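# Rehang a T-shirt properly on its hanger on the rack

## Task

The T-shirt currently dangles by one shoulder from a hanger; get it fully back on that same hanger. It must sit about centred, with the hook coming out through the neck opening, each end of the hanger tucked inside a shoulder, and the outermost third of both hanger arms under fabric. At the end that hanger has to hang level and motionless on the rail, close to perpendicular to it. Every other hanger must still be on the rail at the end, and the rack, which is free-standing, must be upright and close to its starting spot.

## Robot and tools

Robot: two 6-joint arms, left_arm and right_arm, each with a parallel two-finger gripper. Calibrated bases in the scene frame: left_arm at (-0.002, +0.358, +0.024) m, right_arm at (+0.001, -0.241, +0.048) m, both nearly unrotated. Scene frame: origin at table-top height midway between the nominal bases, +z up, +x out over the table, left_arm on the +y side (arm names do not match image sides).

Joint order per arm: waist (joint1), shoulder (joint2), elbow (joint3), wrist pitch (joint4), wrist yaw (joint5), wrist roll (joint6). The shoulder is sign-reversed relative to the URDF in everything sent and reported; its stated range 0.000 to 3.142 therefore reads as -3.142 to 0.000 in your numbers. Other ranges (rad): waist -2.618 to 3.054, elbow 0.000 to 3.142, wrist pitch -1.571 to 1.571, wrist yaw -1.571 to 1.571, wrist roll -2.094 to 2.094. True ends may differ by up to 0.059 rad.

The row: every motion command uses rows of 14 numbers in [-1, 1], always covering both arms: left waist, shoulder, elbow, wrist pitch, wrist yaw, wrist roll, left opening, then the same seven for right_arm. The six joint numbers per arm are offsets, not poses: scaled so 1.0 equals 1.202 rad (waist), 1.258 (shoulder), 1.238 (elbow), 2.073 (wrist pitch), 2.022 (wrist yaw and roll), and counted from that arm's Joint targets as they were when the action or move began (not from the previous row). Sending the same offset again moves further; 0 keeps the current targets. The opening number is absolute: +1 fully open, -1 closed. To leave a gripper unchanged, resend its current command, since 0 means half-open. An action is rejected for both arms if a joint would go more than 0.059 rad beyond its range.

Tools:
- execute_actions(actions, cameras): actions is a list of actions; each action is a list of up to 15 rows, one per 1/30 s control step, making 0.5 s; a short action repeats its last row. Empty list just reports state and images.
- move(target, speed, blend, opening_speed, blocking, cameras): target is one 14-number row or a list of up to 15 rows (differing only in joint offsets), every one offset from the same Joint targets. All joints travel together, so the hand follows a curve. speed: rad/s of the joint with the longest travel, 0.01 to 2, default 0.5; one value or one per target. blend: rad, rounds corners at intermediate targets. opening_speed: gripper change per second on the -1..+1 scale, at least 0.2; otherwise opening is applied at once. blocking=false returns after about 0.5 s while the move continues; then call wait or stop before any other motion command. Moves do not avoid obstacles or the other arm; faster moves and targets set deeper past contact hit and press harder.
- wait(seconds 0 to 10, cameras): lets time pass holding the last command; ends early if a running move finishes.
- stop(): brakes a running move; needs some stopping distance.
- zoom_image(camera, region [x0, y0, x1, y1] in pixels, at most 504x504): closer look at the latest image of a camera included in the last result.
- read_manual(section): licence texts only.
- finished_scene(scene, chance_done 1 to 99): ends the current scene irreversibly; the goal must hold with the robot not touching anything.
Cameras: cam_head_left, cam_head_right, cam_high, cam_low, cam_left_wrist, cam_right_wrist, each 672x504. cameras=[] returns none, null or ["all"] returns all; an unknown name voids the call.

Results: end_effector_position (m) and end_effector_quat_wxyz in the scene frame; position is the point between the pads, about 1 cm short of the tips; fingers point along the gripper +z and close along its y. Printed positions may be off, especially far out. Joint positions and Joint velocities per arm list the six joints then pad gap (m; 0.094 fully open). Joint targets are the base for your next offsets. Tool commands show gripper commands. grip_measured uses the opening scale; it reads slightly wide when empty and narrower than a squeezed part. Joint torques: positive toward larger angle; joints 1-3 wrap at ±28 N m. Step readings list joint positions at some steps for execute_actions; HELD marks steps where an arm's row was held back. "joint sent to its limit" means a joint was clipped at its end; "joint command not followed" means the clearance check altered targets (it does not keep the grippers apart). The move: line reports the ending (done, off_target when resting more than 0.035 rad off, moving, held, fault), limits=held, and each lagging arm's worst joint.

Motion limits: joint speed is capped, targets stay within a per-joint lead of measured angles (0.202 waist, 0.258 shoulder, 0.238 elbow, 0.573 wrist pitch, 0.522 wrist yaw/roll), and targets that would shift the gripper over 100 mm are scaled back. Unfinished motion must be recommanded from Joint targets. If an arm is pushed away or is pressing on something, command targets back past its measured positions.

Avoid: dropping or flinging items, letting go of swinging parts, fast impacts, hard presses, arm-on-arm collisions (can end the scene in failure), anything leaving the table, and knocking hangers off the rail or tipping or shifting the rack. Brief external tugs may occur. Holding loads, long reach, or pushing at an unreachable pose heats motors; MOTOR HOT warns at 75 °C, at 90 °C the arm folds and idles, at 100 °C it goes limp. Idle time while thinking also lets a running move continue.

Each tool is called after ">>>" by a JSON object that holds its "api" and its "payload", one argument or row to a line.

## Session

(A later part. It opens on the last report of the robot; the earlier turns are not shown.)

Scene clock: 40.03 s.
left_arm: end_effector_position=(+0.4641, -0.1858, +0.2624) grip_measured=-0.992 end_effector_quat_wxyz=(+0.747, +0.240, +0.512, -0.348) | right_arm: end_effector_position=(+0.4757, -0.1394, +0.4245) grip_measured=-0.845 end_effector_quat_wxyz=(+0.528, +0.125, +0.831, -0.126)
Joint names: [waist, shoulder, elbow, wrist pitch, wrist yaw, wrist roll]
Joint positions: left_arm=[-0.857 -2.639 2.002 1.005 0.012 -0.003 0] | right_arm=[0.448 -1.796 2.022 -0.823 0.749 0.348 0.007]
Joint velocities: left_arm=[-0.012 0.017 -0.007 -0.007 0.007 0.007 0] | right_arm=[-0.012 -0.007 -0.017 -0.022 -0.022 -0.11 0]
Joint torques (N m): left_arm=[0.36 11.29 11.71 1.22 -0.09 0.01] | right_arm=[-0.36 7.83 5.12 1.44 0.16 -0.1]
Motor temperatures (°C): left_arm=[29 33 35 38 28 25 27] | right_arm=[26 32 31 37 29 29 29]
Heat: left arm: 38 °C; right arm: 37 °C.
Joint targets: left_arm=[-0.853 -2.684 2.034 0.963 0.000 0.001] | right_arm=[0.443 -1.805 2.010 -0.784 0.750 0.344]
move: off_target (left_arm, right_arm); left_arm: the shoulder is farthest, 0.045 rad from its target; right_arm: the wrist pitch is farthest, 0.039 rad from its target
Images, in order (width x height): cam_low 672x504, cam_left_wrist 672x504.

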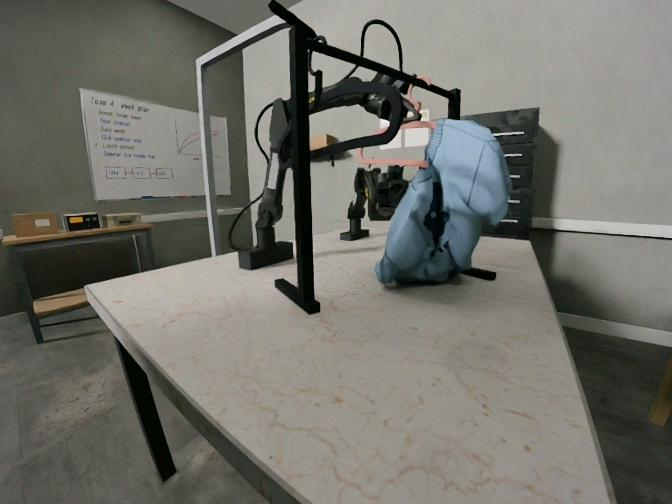

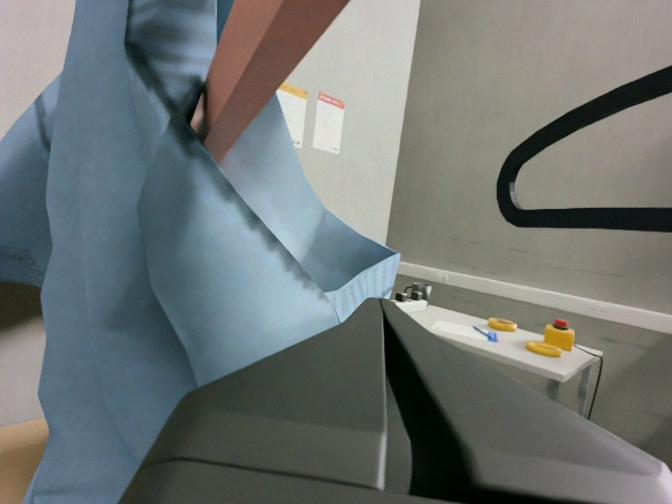

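>>> {"api": "move", "payload": {
  "target": [0,0,0,0,0,0,0.25,0,0,0,0,0,0,-1],
  "opening_speed": 2,
  "cameras": []
}}

>>> {"api": "move", "payload": {
  "target": [-0.0025,-0.1296,0.273,-0.084,0,0,0.25,0,0,0,0,0,0,-1],
  "speed": 0.3,
  "cameras": ["cam_left_wrist","cam_low"]
}}

Scene clock: 41.33 s.
left_arm: end_effector_position=(+0.4641, -0.1858, +0.2624) grip_measured=+0.247 end_effector_quat_wxyz=(+0.747, +0.240, +0.512, -0.348) | right_arm: end_effector_position=(+0.4757, -0.1394, +0.4245) grip_measured=-0.845 end_effector_quat_wxyz=(+0.528, +0.125, +0.831, -0.126)
Joint names: [waist, shoulder, elbow, wrist pitch, wrist yaw, wrist roll]
Joint positions: left_arm=[-0.857 -2.639 2.002 1.005 0.012 -0.003 0.059] | right_arm=[0.448 -1.796 2.022 -0.823 0.749 0.348 0.007]
Joint velocities: left_arm=[-0.012 0.012 -0.007 0.051 -0.007 -0.066 0] | right_arm=[-0.007 0.007 -0.017 -0.007 0.022 -0.007 0]
Joint torques (N m): left_arm=[0.35 11.1 11.55 1.25 -0.09 0] | right_arm=[-0.36 7.84 5.11 1.45 0.16 -0.1]
Motor temperatures (°C): left_arm=[29 33 35 38 28 25 27] | right_arm=[26 32 31 37 29 29 29]
Heat: left arm: 38 °C; right arm: 37 °C.
Joint targets: left_arm=[-0.853 -2.684 2.034 0.963 0.000 0.001] | right_arm=[0.443 -1.805 2.010 -0.784 0.750 0.344]
move: off_target (left_arm, right_arm); left_arm: the shoulder is farthest, 0.045 rad from its target; right_arm: the wrist pitch is farthest, 0.039 rad from its target
No camera images: "cameras" was empty.

Scene clock: 42.97 s.
left_arm: end_effector_position=(+0.4854, -0.2080, +0.2638) grip_measured=+0.247 end_effector_quat_wxyz=(+0.749, +0.236, +0.514, -0.346) | right_arm: end_effector_position=(+0.4762, -0.1407, +0.4247) grip_measured=-0.845 end_effector_quat_wxyz=(+0.527, +0.122, +0.831, -0.129)
Joint names: [waist, shoulder, elbow, wrist pitch, wrist yaw, wrist roll]
Joint positions: left_arm=[-0.857 -2.803 2.336 0.837 0.003 -0.003 0.059] | right_arm=[0.445 -1.796 2.022 -0.822 0.749 0.337 0.007]
Joint velocities: left_arm=[-0.012 0.012 0.002 0.022 -0.081 0.007 0] | right_arm=[-0.022 0.012 -0.002 0.037 0.051 -0.066 -0.001]
Joint torques (N m): left_arm=[0.13 12.08 12.29 1.25 -0.09 -0.01] | right_arm=[-0.13 7.83 5.14 1.42 0.17 0]
Motor temperatures (°C): left_arm=[29 33 35 38 28 25 27] | right_arm=[26 32 31 37 29 29 29]
Heat: left arm: 38 °C; right arm: 37 °C.
Joint targets: left_arm=[-0.856 -2.847 2.372 0.789 0.000 0.001] | right_arm=[0.443 -1.805 2.010 -0.784 0.750 0.344]
move: off_target (left_arm, right_arm); left_arm: the wrist pitch is farthest, 0.048 rad from its target; right_arm: the wrist pitch is farthest, 0.038 rad from its target
Images, in order (width x height): cam_low 672x504, cam_left_wrist 672x504.

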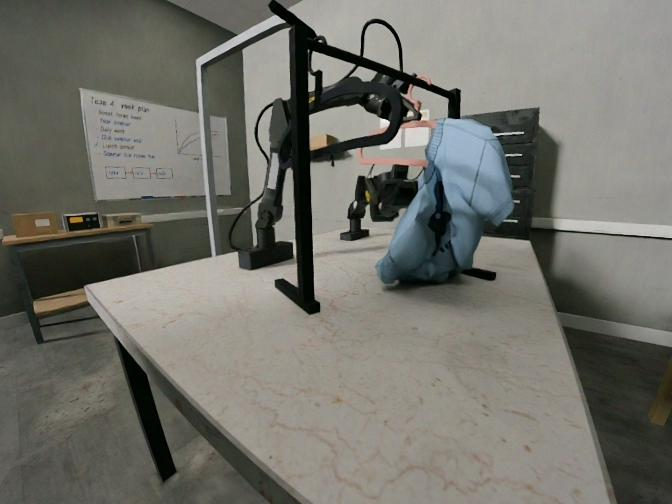

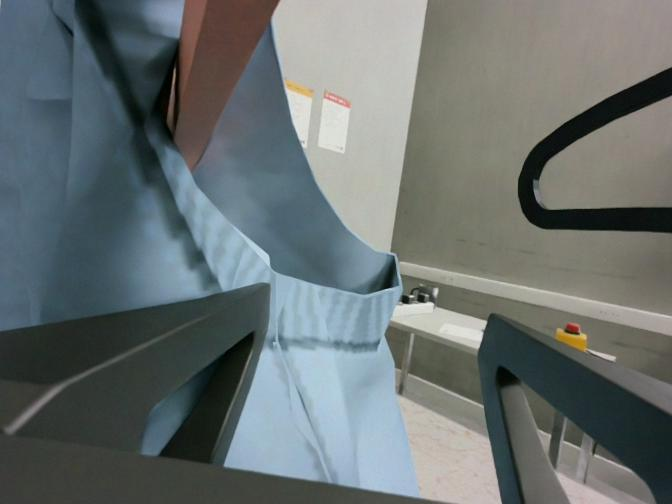

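>>> {"api": "move", "payload": {
  "target": [0,0,0,0,0,0,-1,0,0,0,0,0,0,-1],
  "opening_speed": 1,
  "cameras": ["cam_left_wrist","cam_low"]
}}

Scene clock: 44.60 s.
left_arm: end_effector_position=(+0.4856, -0.2083, +0.2633) grip_measured=-0.992 end_effector_quat_wxyz=(+0.748, +0.237, +0.515, -0.346) | right_arm: end_effector_position=(+0.4762, -0.1407, +0.4247) grip_measured=-0.845 end_effector_quat_wxyz=(+0.527, +0.122, +0.831, -0.129)
Joint names: [waist, shoulder, elbow, wrist pitch, wrist yaw, wrist roll]
Joint positions: left_arm=[-0.857 -2.803 2.337 0.832 0.003 -0.003 0] | right_arm=[0.445 -1.796 2.022 -0.822 0.749 0.337 0.007]
Joint velocities: left_arm=[-0.012 0.007 -0.012 -0.007 -0.007 -0.066 0] | right_arm=[0.002 -0.007 0.007 0.007 0.007 -0.022 0]
Joint torques (N m): left_arm=[-0.01 12.1 12.33 1.27 -0.11 0.03] | right_arm=[-0.13 7.84 5.14 1.41 0.17 -0.01]
Motor temperatures (°C): left_arm=[29 34 35 38 28 25 27] | right_arm=[26 32 31 37 29 29 29]
Heat: left arm: 38 °C; right arm: 37 °C.
Joint targets: left_arm=[-0.856 -2.847 2.372 0.789 0.000 0.001] | right_arm=[0.443 -1.805 2.010 -0.784 0.750 0.344]
move: off_target (left_arm, right_arm); left_arm: the shoulder is farthest, 0.044 rad from its target; right_arm: the wrist pitch is farthest, 0.038 rad from its target
Images, in order (width x height): cam_low 672x504, cam_left_wrist 672x504.

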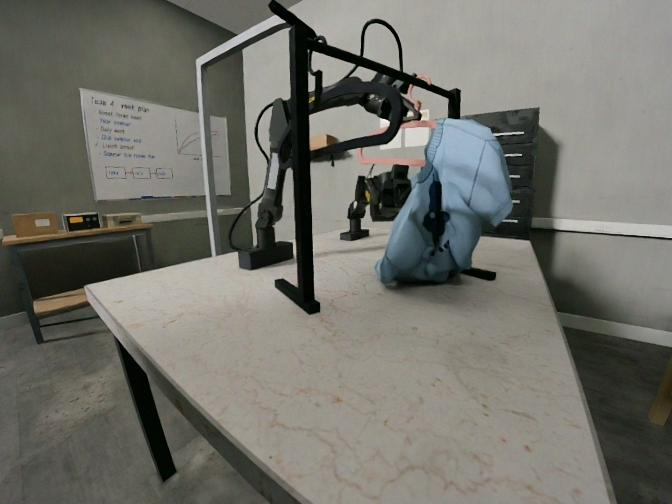

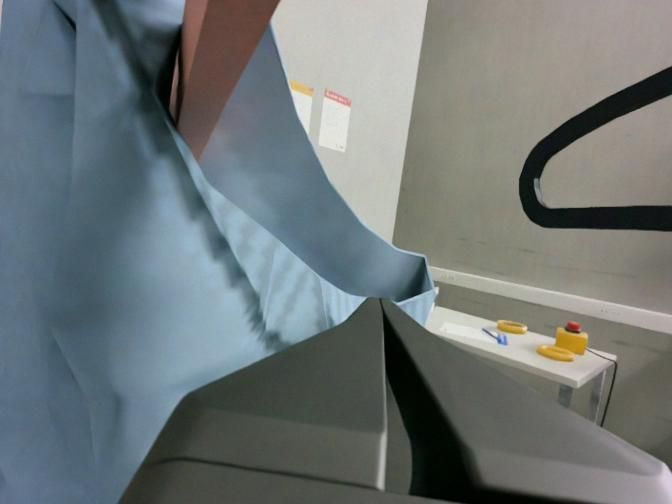

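>>> {"api": "move", "payload": {
  "target": [0.0025,0.1296,-0.273,0.084,0,0,-1,0,0,0,0,0,0,-1],
  "speed": 0.3,
  "cameras": ["cam_left_wrist"]
}}

Scene clock: 46.30 s.
left_arm: end_effector_position=(+0.4747, -0.1972, +0.2079) grip_measured=-0.992 end_effector_quat_wxyz=(+0.719, +0.257, +0.553, -0.334) | right_arm: end_effector_position=(+0.4762, -0.1407, +0.4247) grip_measured=-0.845 end_effector_quat_wxyz=(+0.527, +0.122, +0.831, -0.129)
Joint names: [waist, shoulder, elbow, wrist pitch, wrist yaw, wrist roll]
Joint positions: left_arm=[-0.857 -2.728 2.059 0.929 0.009 -0.003 0] | right_arm=[0.445 -1.796 2.022 -0.822 0.749 0.339 0.007]
Joint velocities: left_arm=[-0.012 0.002 -0.027 0.007 0.051 0.081 0] | right_arm=[0.012 0.007 -0.007 0.007 0.037 -0.037 0]
Joint torques (N m): left_arm=[0.54 18.74 6.41 2.15 -0.07 0.03] | right_arm=[-0.12 7.84 5.12 1.41 0.16 0]
Motor temperatures (°C): left_arm=[29 35 35 38 28 25 27] | right_arm=[26 32 31 37 29 29 29]
Heat: left arm: 38 °C; right arm: 37 °C.
Joint targets: left_arm=[-0.853 -2.684 2.034 0.963 0.000 0.001] | right_arm=[0.443 -1.805 2.010 -0.784 0.750 0.344]
move: off_target (left_arm, right_arm); left_arm: the shoulder is farthest, 0.044 rad from its target; right_arm: the wrist pitch is farthest, 0.038 rad from its target
Images, in order (width x height): cam_left_wrist 672x504.

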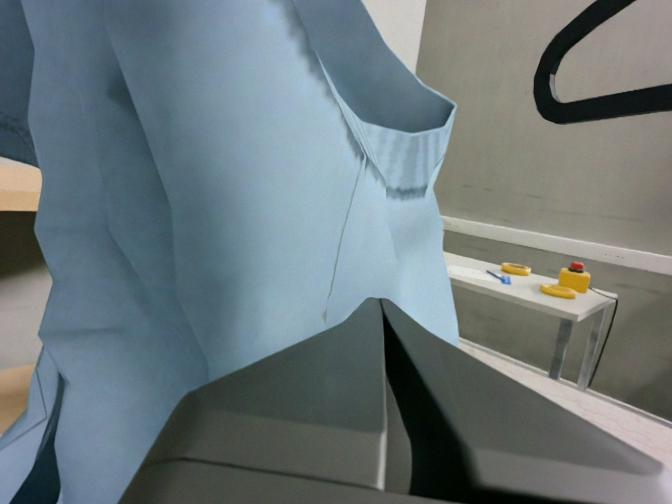

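>>> {"api": "wait", "payload": {
  "seconds": 0.1
}}

>>> {"api": "zoom_image", "payload": {
  "camera": "cam_low",
  "region": [340, 80, 540, 300]
}}

Scene clock: 46.70 s.
left_arm: end_effector_position=(+0.4747, -0.1972, +0.2079) grip_measured=-0.992 end_effector_quat_wxyz=(+0.719, +0.257, +0.553, -0.334) | right_arm: end_effector_position=(+0.4762, -0.1407, +0.4247) grip_measured=-0.845 end_effector_quat_wxyz=(+0.527, +0.122, +0.831, -0.129)
Joint names: [waist, shoulder, elbow, wrist pitch, wrist yaw, wrist roll]
Joint positions: left_arm=[-0.857 -2.728 2.059 0.929 0.009 -0.003 0] | right_arm=[0.445 -1.796 2.022 -0.822 0.749 0.339 0.007]
Joint velocities: left_arm=[-0.002 0.002 -0.002 -0.051 -0.051 -0.022 -0.002] | right_arm=[0.002 -0.007 0.002 -0.051 0.007 -0.007 0]
Joint torques (N m): left_arm=[0.5 18.82 6.45 2.07 -0.11 0.03] | right_arm=[-0.1 7.82 5.12 1.42 0.17 -0.01]
Motor temperatures (°C): left_arm=[29 35 35 38 28 25 27] | right_arm=[26 32 31 37 29 29 29]
Heat: left arm: 38 °C; right arm: 37 °C.
Joint targets: left_arm=[-0.853 -2.684 2.034 0.963 0.000 0.001] | right_arm=[0.443 -1.805 2.010 -0.784 0.750 0.344]
Tool commands: left_gripper/opening=-1.0 right_gripper/opening=-1.0
wait: 0.10 s; at rest from the start

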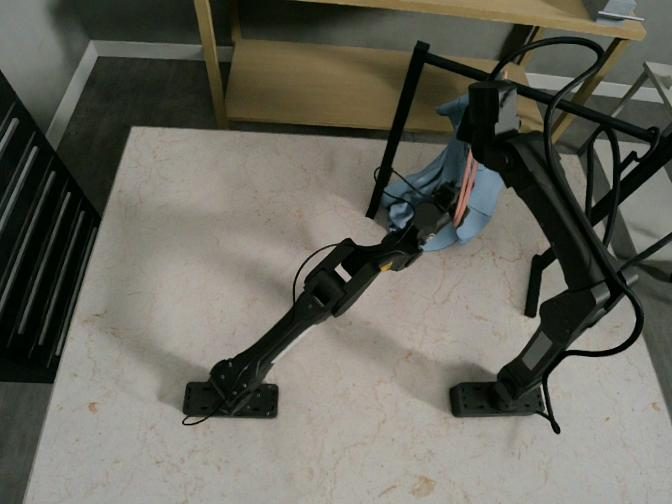

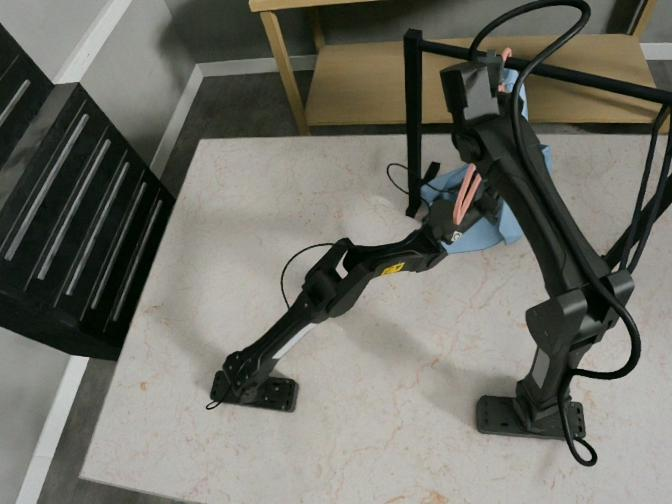

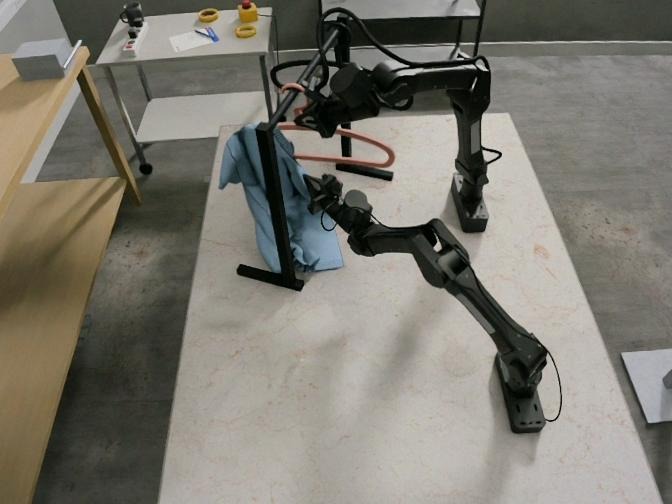

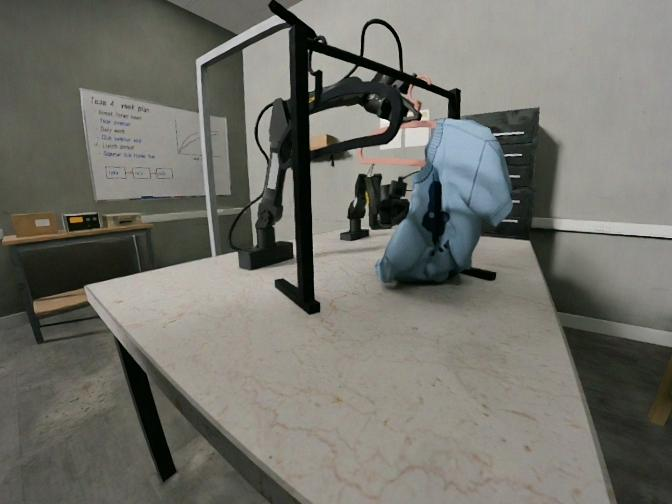

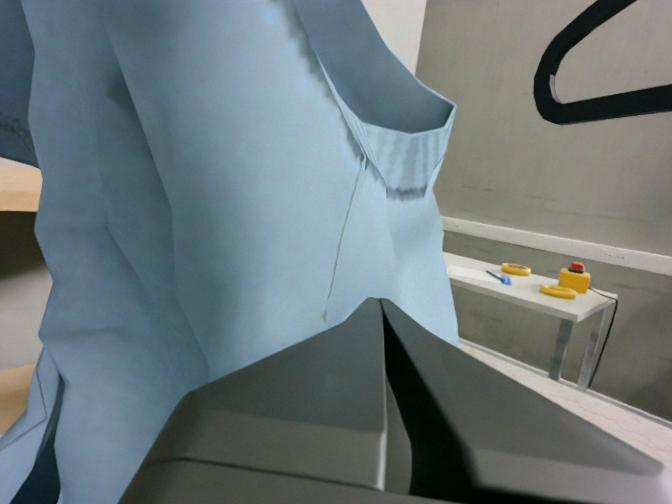

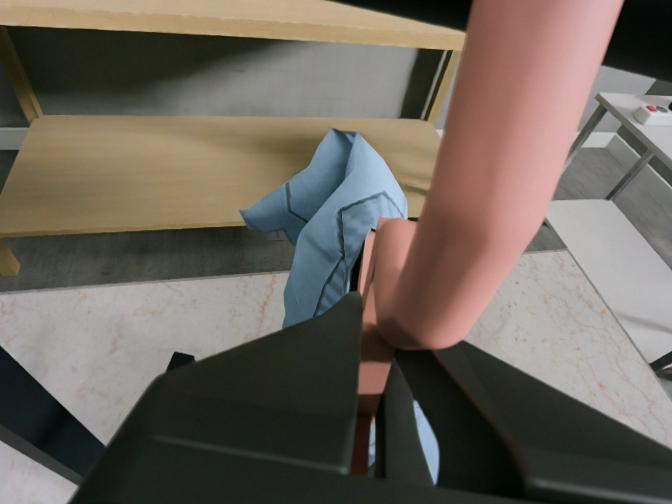

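Scaled by 2.291 from the camera's 672x504 image, which has a finer 960x720 frame.

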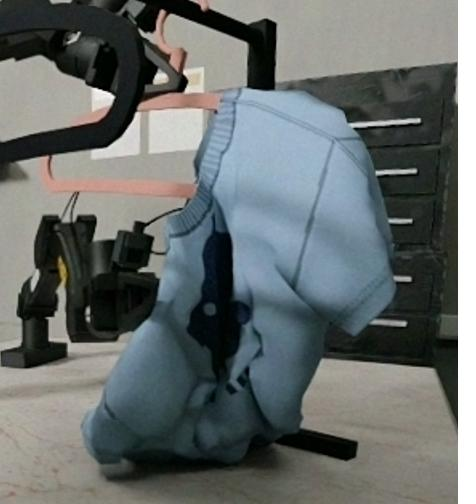

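>>> {"api": "zoom_image", "payload": {
  "camera": "cam_head_left",
  "region": [370, 120, 530, 260]
}}

>>> {"api": "zoom_image", "payload": {
  "camera": "cam_high",
  "region": [200, 60, 420, 280]
}}

>>> {"api": "zoom_image", "payload": {
  "camera": "cam_head_right",
  "region": [370, 120, 570, 270]
}}

Scaled by 3.150 from the camera's 672x504 image, which has a finer 960x720 frame.

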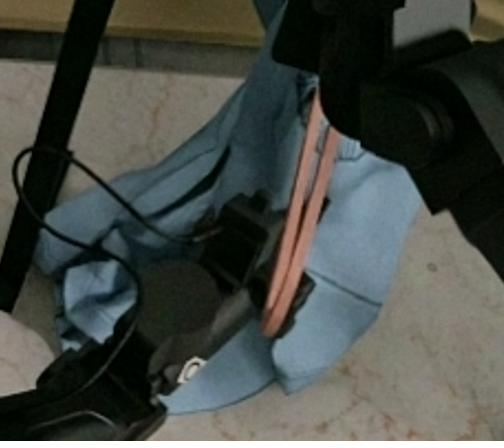

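Scaled by 2.291 from the camera's 672x504 image, which has a finer 960x720 frame.

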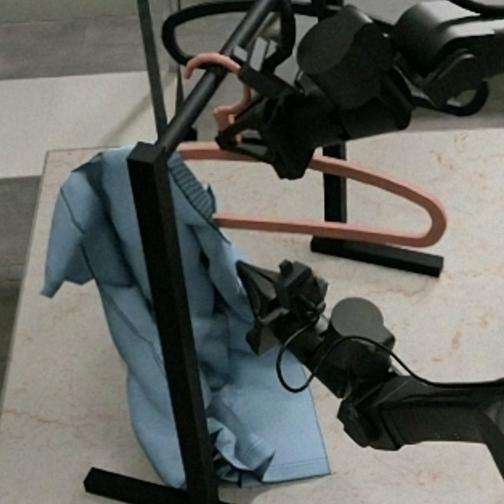

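Scaled by 2.520 from the camera's 672x504 image, which has a finer 960x720 frame.

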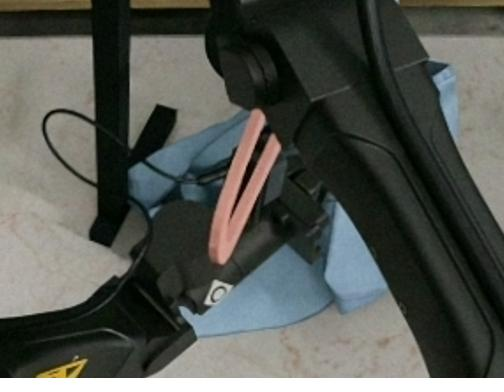

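>>> {"api": "move", "payload": {
  "target": [
    [0,-0.1097,-0.007,0.037,0,0,-1,0,0,0,0,0,0,-1],
    [-0.003,0.019,-0.254,0.131,0,0,-1,0,0,0,0,0,0,-1]
  ],
  "speed": 0.3,
  "blend": [0.03],
  "cameras": ["cam_left_wrist","cam_high"]
}}

blend must be one number or one for each of the 2 targets, got a list of 1; nothing of the call was run

>>> {"api": "move", "payload": {
  "target": [
    [0,-0.1097,-0.007,0.037,0,0,-1,0,0,0,0,0,0,-1],
    [-0.003,0.019,-0.254,0.131,0,0,-1,0,0,0,0,0,0,-1]
  ],
  "speed": 0.3,
  "blend": 0.03,
  "cameras": ["cam_left_wrist","cam_high"]
}}

Scene clock: 50.57 s.
left_arm: end_effector_position=(+0.4481, -0.1656, +0.1510) grip_measured=-0.992 end_effector_quat_wxyz=(+0.715, +0.258, +0.558, -0.332) | right_arm: end_effector_position=(+0.4762, -0.1407, +0.4247) grip_measured=-0.845 end_effector_quat_wxyz=(+0.527, +0.122, +0.831, -0.129)
Joint names: [waist, shoulder, elbow, wrist pitch, wrist yaw, wrist roll]
Joint positions: left_arm=[-0.857 -2.7 1.744 1.202 0.006 -0.003 0] | right_arm=[0.445 -1.796 2.022 -0.822 0.749 0.339 0.007]
Joint velocities: left_arm=[0.012 0.007 -0.017 0.007 0.007 -0.007 0] | right_arm=[-0.032 -0.012 0.007 -0.051 -0.095 0.007 -0.001]
Joint torques (N m): left_arm=[0.03 17.42 5.63 2.09 -0.08 0.03] | right_arm=[-0.13 7.84 5.11 1.41 0.17 -0.01]
Motor temperatures (°C): left_arm=[29 37 35 39 28 25 27] | right_arm=[26 32 31 37 29 29 29]
Heat: left arm: 39 °C; right arm: 37 °C.
Joint targets: left_arm=[-0.856 -2.660 1.719 1.235 0.000 0.001] | right_arm=[0.443 -1.805 2.010 -0.784 0.750 0.344]
move: off_target (left_arm, right_arm); left_arm: the shoulder is farthest, 0.040 rad from its target; right_arm: the wrist pitch is farthest, 0.038 rad from its target
Images, in order (width x height): cam_high 672x504, cam_left_wrist 672x504.

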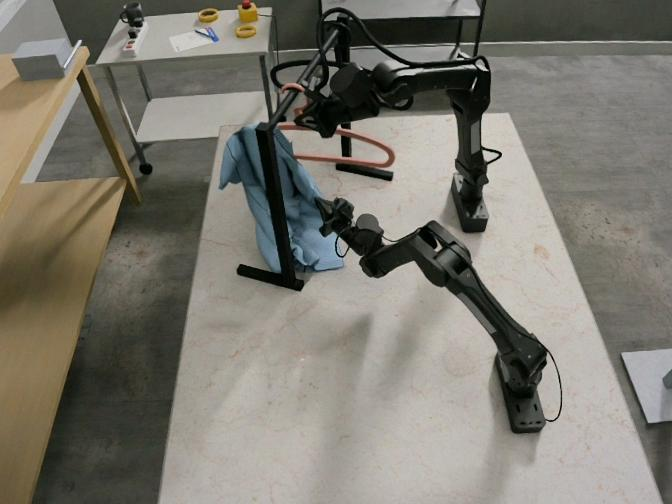

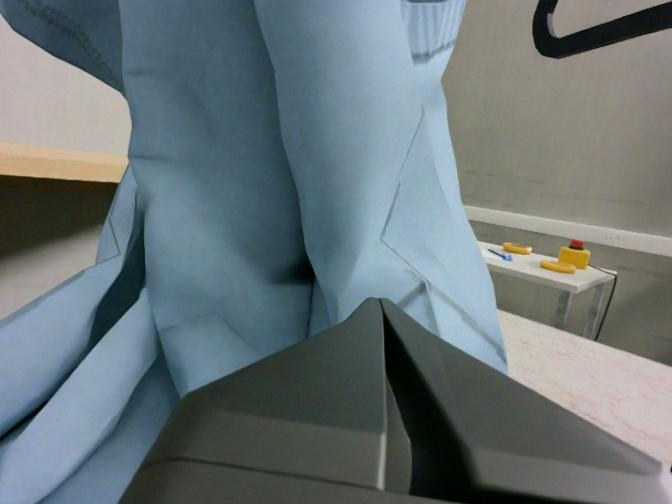

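>>> {"api": "move", "payload": {
  "target": [-0.004,0.1,-0.2116,0.08,0,0,1,0.1098,-0.0645,0.0501,0.0093,0.067,0.025,-1],
  "speed": 0.15,
  "cameras": ["cam_left_wrist","cam_high","cam_low"]
}}

Scene clock: 54.37 s.
left_arm: end_effector_position=(+0.4212, -0.1329, +0.1599) grip_measured=+0.997 end_effector_quat_wxyz=(+0.722, +0.253, +0.551, -0.333) | right_arm: end_effector_position=(+0.4798, -0.1080, +0.4266) grip_measured=-0.846 end_effector_quat_wxyz=(+0.560, +0.150, +0.802, -0.144)
Joint names: [waist, shoulder, elbow, wrist pitch, wrist yaw, wrist roll]
Joint positions: left_arm=[-0.857 -2.576 1.479 1.366 0.001 -0.003 0.094] | right_arm=[0.542 -1.863 2.048 -0.756 0.91 0.402 0.007]
Joint velocities: left_arm=[-0.002 -0.007 -0.022 -0.022 0.022 -0.051 -0.001] | right_arm=[-0.002 -0.002 0.007 0.007 -0.022 -0.037 -0.001]
Joint torques (N m): left_arm=[-0.44 16.61 5.07 2.1 -0.09 0.02] | right_arm=[2.54 7.27 7.75 0.96 0.01 -0.06]
Motor temperatures (°C): left_arm=[29 38 35 40 28 25 27] | right_arm=[26 32 31 37 29 29 29]
Heat: left arm: 40 °C; right arm: 37 °C.
Joint targets: left_arm=[-0.861 -2.534 1.457 1.400 0.000 0.001] | right_arm=[0.576 -1.886 2.072 -0.764 0.886 0.395]
move: off_target (left_arm); left_arm: the shoulder is farthest, 0.042 rad from its target
Images, in order (width x height): cam_high 672x504, cam_low 672x504, cam_left_wrist 672x504.

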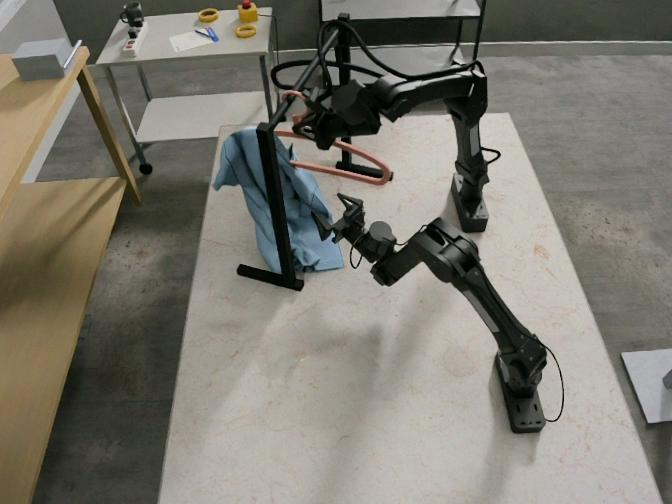

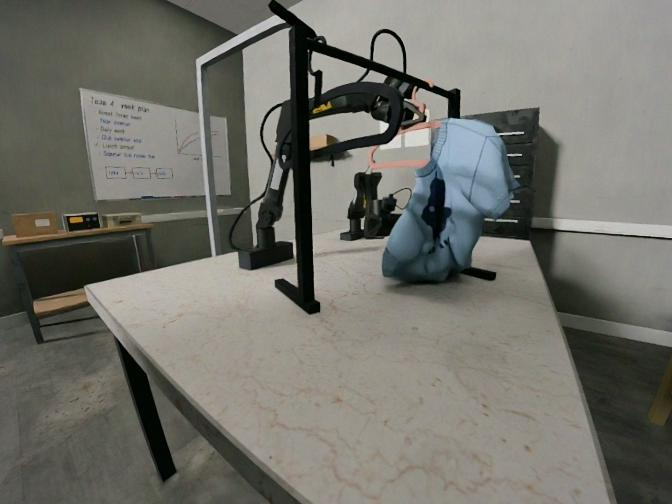

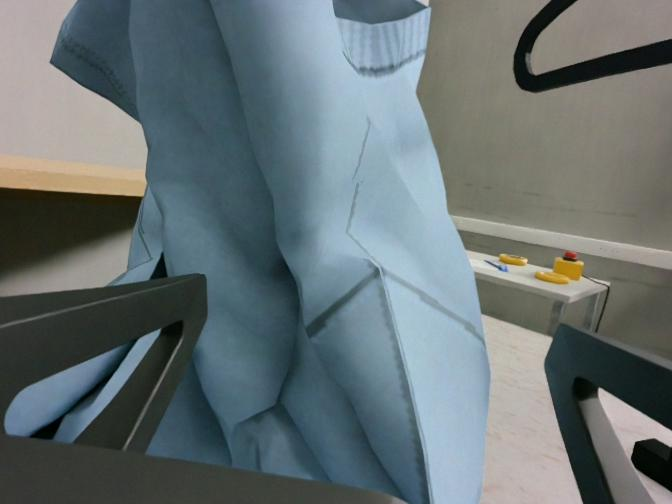

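>>> {"api": "move", "payload": {
  "target": [0.001,-0.042,0.285,-0.158,0,0,1,0,0,0,0,0,0,-1],
  "speed": 0.4,
  "cameras": ["cam_left_wrist"]
}}

Scene clock: 56.57 s.
left_arm: end_effector_position=(+0.4509, -0.1675, +0.2325) grip_measured=+0.997 end_effector_quat_wxyz=(+0.738, +0.243, +0.530, -0.341) | right_arm: end_effector_position=(+0.4799, -0.1081, +0.4268) grip_measured=-0.846 end_effector_quat_wxyz=(+0.561, +0.150, +0.801, -0.144)
Joint names: [waist, shoulder, elbow, wrist pitch, wrist yaw, wrist roll]
Joint positions: left_arm=[-0.857 -2.576 1.786 1.117 0.001 -0.003 0.094] | right_arm=[0.542 -1.863 2.048 -0.754 0.912 0.402 0.007]
Joint velocities: left_arm=[-0.007 0.002 -0.002 -0.066 -0.066 0.037 0.001] | right_arm=[-0.002 0.012 -0.002 0.081 -0.051 -0.037 0]
Joint torques (N m): left_arm=[-0.16 12.89 10.5 1.35 -0.06 -0.01] | right_arm=[2.54 7.27 7.76 0.95 0.01 -0.06]
Motor temperatures (°C): left_arm=[29 38 35 40 28 25 27] | right_arm=[26 32 31 37 29 29 29]
Heat: left arm: 40 °C; right arm: 37 °C.
Joint targets: left_arm=[-0.860 -2.587 1.810 1.073 0.000 0.001] | right_arm=[0.576 -1.887 2.072 -0.764 0.886 0.395]
move: off_target (left_arm); left_arm: the wrist pitch is farthest, 0.045 rad from its target
Images, in order (width x height): cam_left_wrist 672x504.

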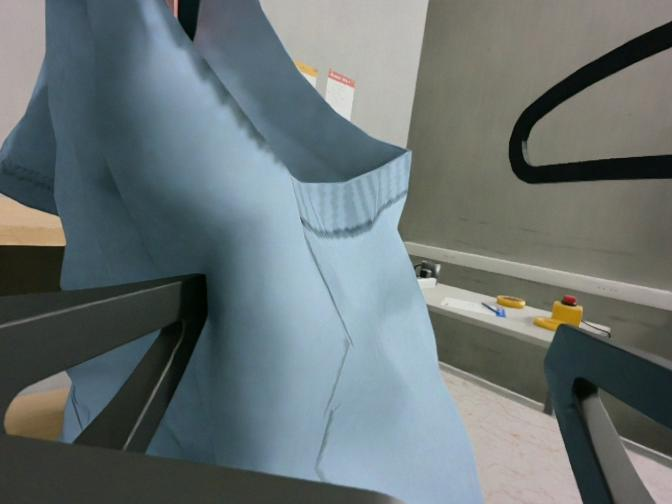

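>>> {"api": "move", "payload": {
  "target": [0.0,-0.268,0.583,-0.187,0,0,1,0,0,0,0,0,0,-1],
  "speed": 0.4,
  "cameras": ["cam_left_wrist"]
}}

Scene clock: 59.47 s.
left_arm: end_effector_position=(+0.4933, -0.2164, +0.2632) grip_measured=+0.997 end_effector_quat_wxyz=(+0.744, +0.238, +0.521, -0.344) | right_arm: end_effector_position=(+0.4795, -0.1025, +0.4286) grip_measured=-0.846 end_effector_quat_wxyz=(+0.564, +0.149, +0.800, -0.139)
Joint names: [waist, shoulder, elbow, wrist pitch, wrist yaw, wrist roll]
Joint positions: left_arm=[-0.857 -2.876 2.499 0.729 0 -0.004 0.094] | right_arm=[0.553 -1.865 2.052 -0.746 0.913 0.402 0.007]
Joint velocities: left_arm=[-0.012 0.002 0.002 -0.022 -0.081 -0.037 -0.001] | right_arm=[-0.012 0.012 0.002 0.007 -0.022 0.007 -0.001]
Joint torques (N m): left_arm=[-0.24 12.05 12.34 1.31 -0.04 -0.01] | right_arm=[1.73 7.47 7.46 0.89 -0.01 -0.06]
Motor temperatures (°C): left_arm=[29 38 35 39 28 25 27] | right_arm=[26 32 31 37 29 29 29]
Heat: left arm: 39 °C; right arm: 37 °C.
Joint targets: left_arm=[-0.860 -2.924 2.532 0.685 0.000 0.001] | right_arm=[0.576 -1.887 2.072 -0.764 0.886 0.395]
move: off_target (left_arm); left_arm: the shoulder is farthest, 0.048 rad from its target
Images, in order (width x height): cam_left_wrist 672x504.

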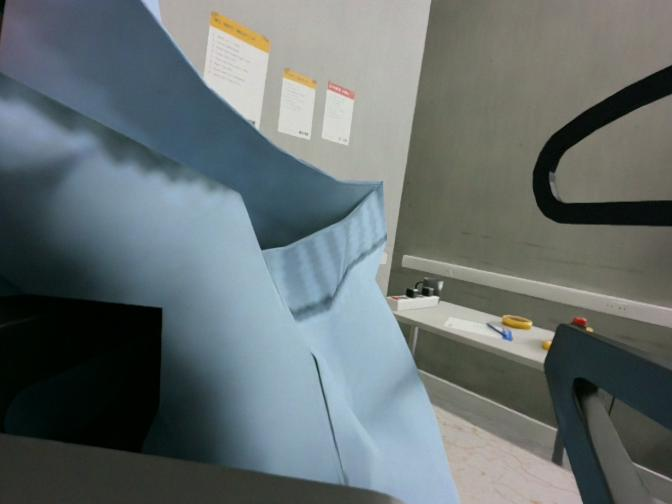

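>>> {"api": "move", "payload": {
  "target": [0,0,0,0,0,0,-1,0,0,0,0,0,0,-1],
  "opening_speed": 1,
  "cameras": ["cam_left_wrist","cam_low"]
}}

Scene clock: 61.80 s.
left_arm: end_effector_position=(+0.4946, -0.2154, +0.2628) grip_measured=-0.957 end_effector_quat_wxyz=(+0.745, +0.235, +0.523, -0.341) | right_arm: end_effector_position=(+0.4793, -0.1032, +0.4290) grip_measured=-0.846 end_effector_quat_wxyz=(+0.564, +0.147, +0.800, -0.143)
Joint names: [waist, shoulder, elbow, wrist pitch, wrist yaw, wrist roll]
Joint positions: left_arm=[-0.857 -2.876 2.499 0.728 -0.009 -0.004 0.002] | right_arm=[0.553 -1.865 2.052 -0.746 0.918 0.396 0.007]
Joint velocities: left_arm=[-0.022 0.012 -0.002 -0.081 0.022 0.022 -0.001] | right_arm=[-0.007 0.002 -0.017 -0.022 -0.022 0.022 0]
Joint torques (N m): left_arm=[-0.35 12.14 12.27 1.3 0.02 0.04] | right_arm=[1.72 7.47 7.45 0.88 -0.06 -0.06]
Motor temperatures (°C): left_arm=[29 37 35 39 28 25 27] | right_arm=[26 32 31 37 29 29 29]
Heat: left arm: 39 °C; right arm: 37 °C.
Joint targets: left_arm=[-0.860 -2.924 2.532 0.685 0.000 0.001] | right_arm=[0.576 -1.887 2.072 -0.764 0.886 0.395]
move: off_target (left_arm); left_arm: the shoulder is farthest, 0.048 rad from its target
Images, in order (width x height): cam_low 672x504, cam_left_wrist 672x504.

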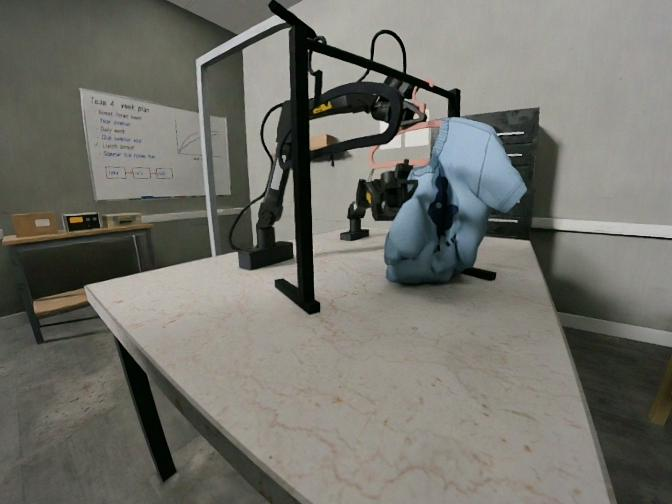

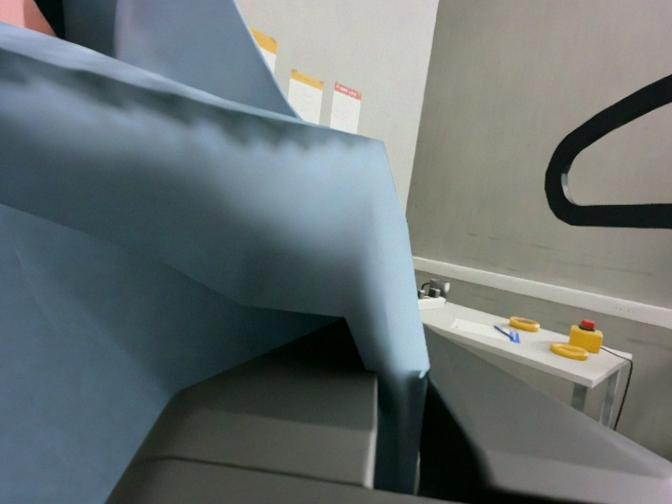

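>>> {"api": "move", "payload": {
  "target": [0.004,0.244,-0.664,0.3136,0,0,-1,0,0,0,0,0,0,-1],
  "speed": 0.5,
  "cameras": ["cam_left_wrist","cam_low","cam_high"]
}}

Scene clock: 65.00 s.
left_arm: end_effector_position=(+0.4455, -0.1523, +0.2095) grip_measured=-0.957 end_effector_quat_wxyz=(+0.761, +0.222, +0.502, -0.346) | right_arm: end_effector_position=(+0.4795, -0.1033, +0.4286) grip_measured=-0.846 end_effector_quat_wxyz=(+0.564, +0.148, +0.800, -0.142)
Joint names: [waist, shoulder, elbow, wrist pitch, wrist yaw, wrist roll]
Joint positions: left_arm=[-0.852 -2.651 1.739 1.321 -0.012 -0.004 0.002] | right_arm=[0.553 -1.866 2.052 -0.746 0.918 0.399 0.007]
Joint velocities: left_arm=[0.002 0.007 -0.012 -0.037 0.066 0.022 -0.001] | right_arm=[-0.007 0.012 -0.012 -0.007 0.022 0.007 0]
Joint torques (N m): left_arm=[-0.31 16.8 5.16 1.79 0.12 0.02] | right_arm=[1.74 7.57 7.46 0.88 -0.07 -0.06]
Motor temperatures (°C): left_arm=[29 38 35 39 28 25 27] | right_arm=[26 32 31 36 29 29 29]
Heat: left arm: 39 °C; right arm: 36 °C.
Joint targets: left_arm=[-0.855 -2.617 1.710 1.335 0.000 0.001] | right_arm=[0.575 -1.886 2.072 -0.764 0.886 0.395]
move: done
Images, in order (width x height): cam_high 672x504, cam_low 672x504, cam_left_wrist 672x504.

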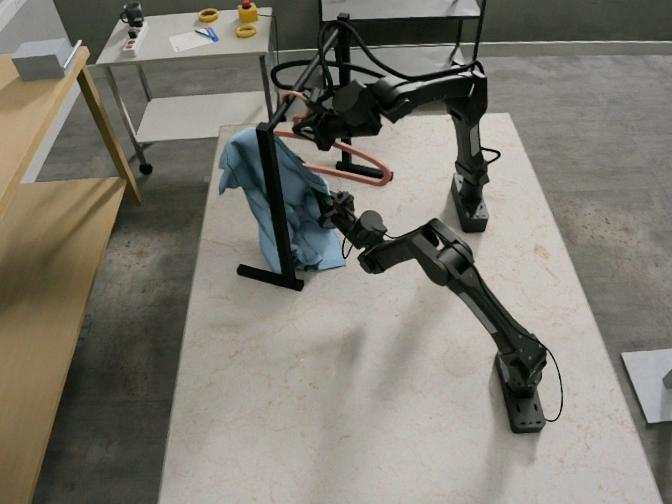

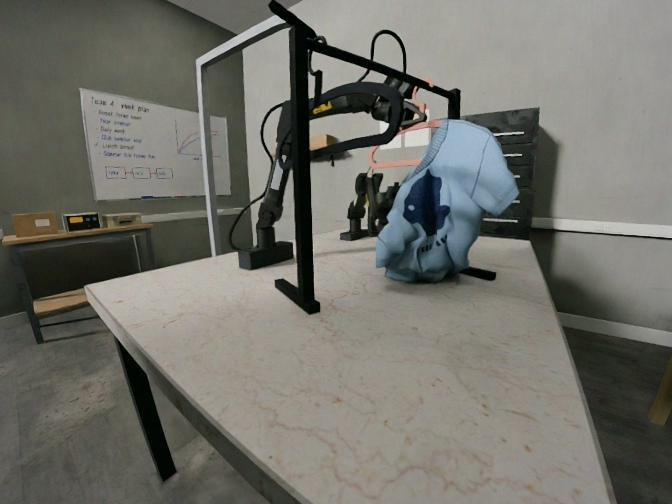

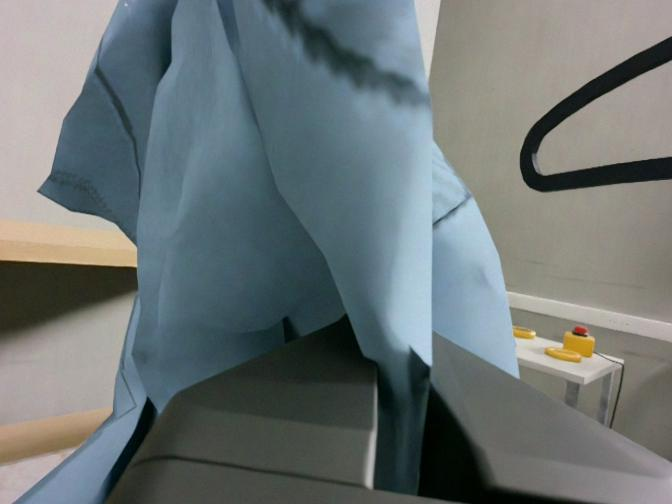

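>>> {"api": "move", "payload": {
  "target": [
    [-0.041,0.3355,-0.5735,0.0675,0,0,-1,0,0,0,0,0,0,-1],
    [-0.09,0.704,-0.886,-0.065,0,0,-1,0,0,0,0,0,0,-1]
  ],
  "speed": 0.5,
  "blend": 0.05,
  "cameras": ["cam_left_wrist","cam_low","cam_high","cam_head_left"]
}}

Scene clock: 68.17 s.
left_arm: end_effector_position=(+0.2809, -0.0257, +0.2517) grip_measured=-0.957 end_effector_quat_wxyz=(+0.681, +0.285, +0.581, -0.342) | right_arm: end_effector_position=(+0.4790, -0.1011, +0.4285) grip_measured=-0.846 end_effector_quat_wxyz=(+0.565, +0.149, +0.800, -0.138)
Joint names: [waist, shoulder, elbow, wrist pitch, wrist yaw, wrist roll]
Joint positions: left_arm=[-0.944 -1.75 0.648 1.264 -0.026 -0.004 0.002] | right_arm=[0.557 -1.866 2.052 -0.746 0.916 0.406 0.007]
Joint velocities: left_arm=[0.007 -0.017 -0.017 0.007 -0.007 0.037 0.001] | right_arm=[-0.002 -0.007 0.002 -0.066 -0.007 -0.051 0]
Joint torques (N m): left_arm=[-1.59 8.35 3.96 1.25 0.24 0.03] | right_arm=[1.42 7.57 7.45 0.89 -0.05 -0.11]
Motor temperatures (°C): left_arm=[29 38 35 39 28 25 27] | right_arm=[26 32 31 36 29 29 29]
Heat: left arm: 39 °C; right arm: 36 °C.
Joint targets: left_arm=[-0.963 -1.732 0.613 1.201 0.000 0.001] | right_arm=[0.575 -1.886 2.072 -0.764 0.886 0.395]
move: off_target (left_arm); left_arm: the wrist pitch is farthest, 0.064 rad from its target
Images, in order (width x height): cam_head_left 672x504, cam_high 672x504, cam_low 672x504, cam_left_wrist 672x504.

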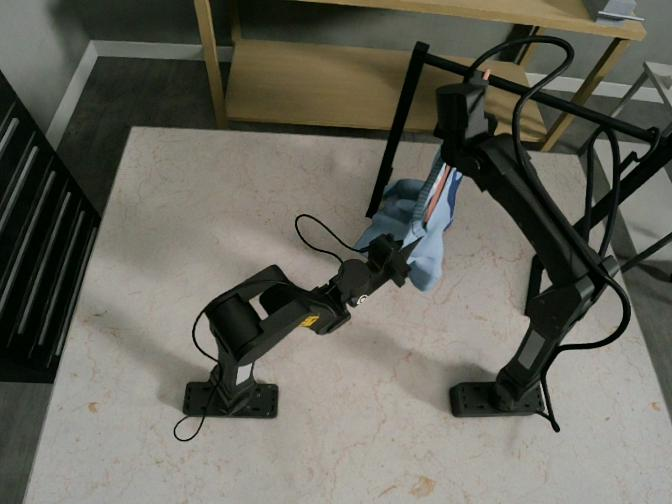

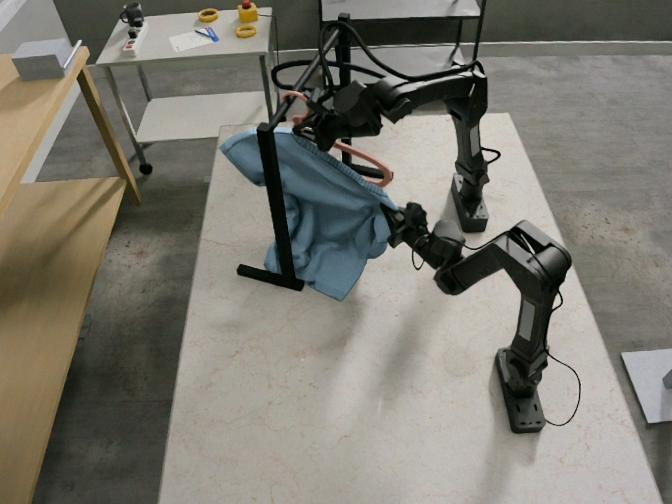

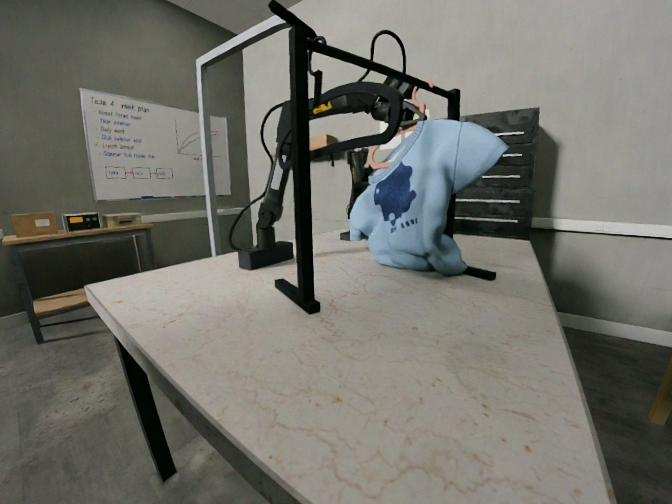

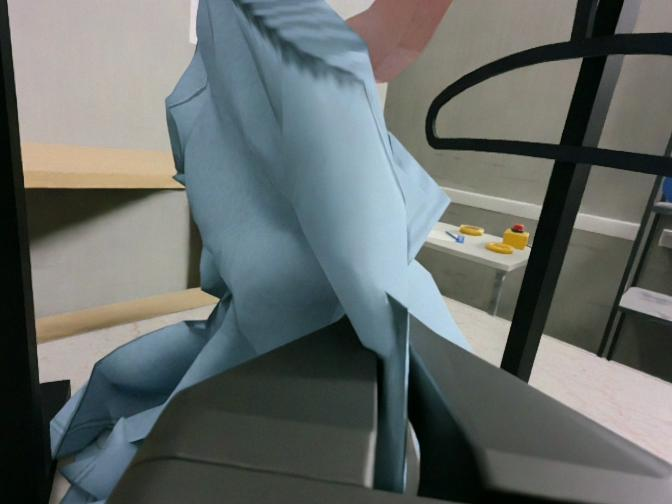

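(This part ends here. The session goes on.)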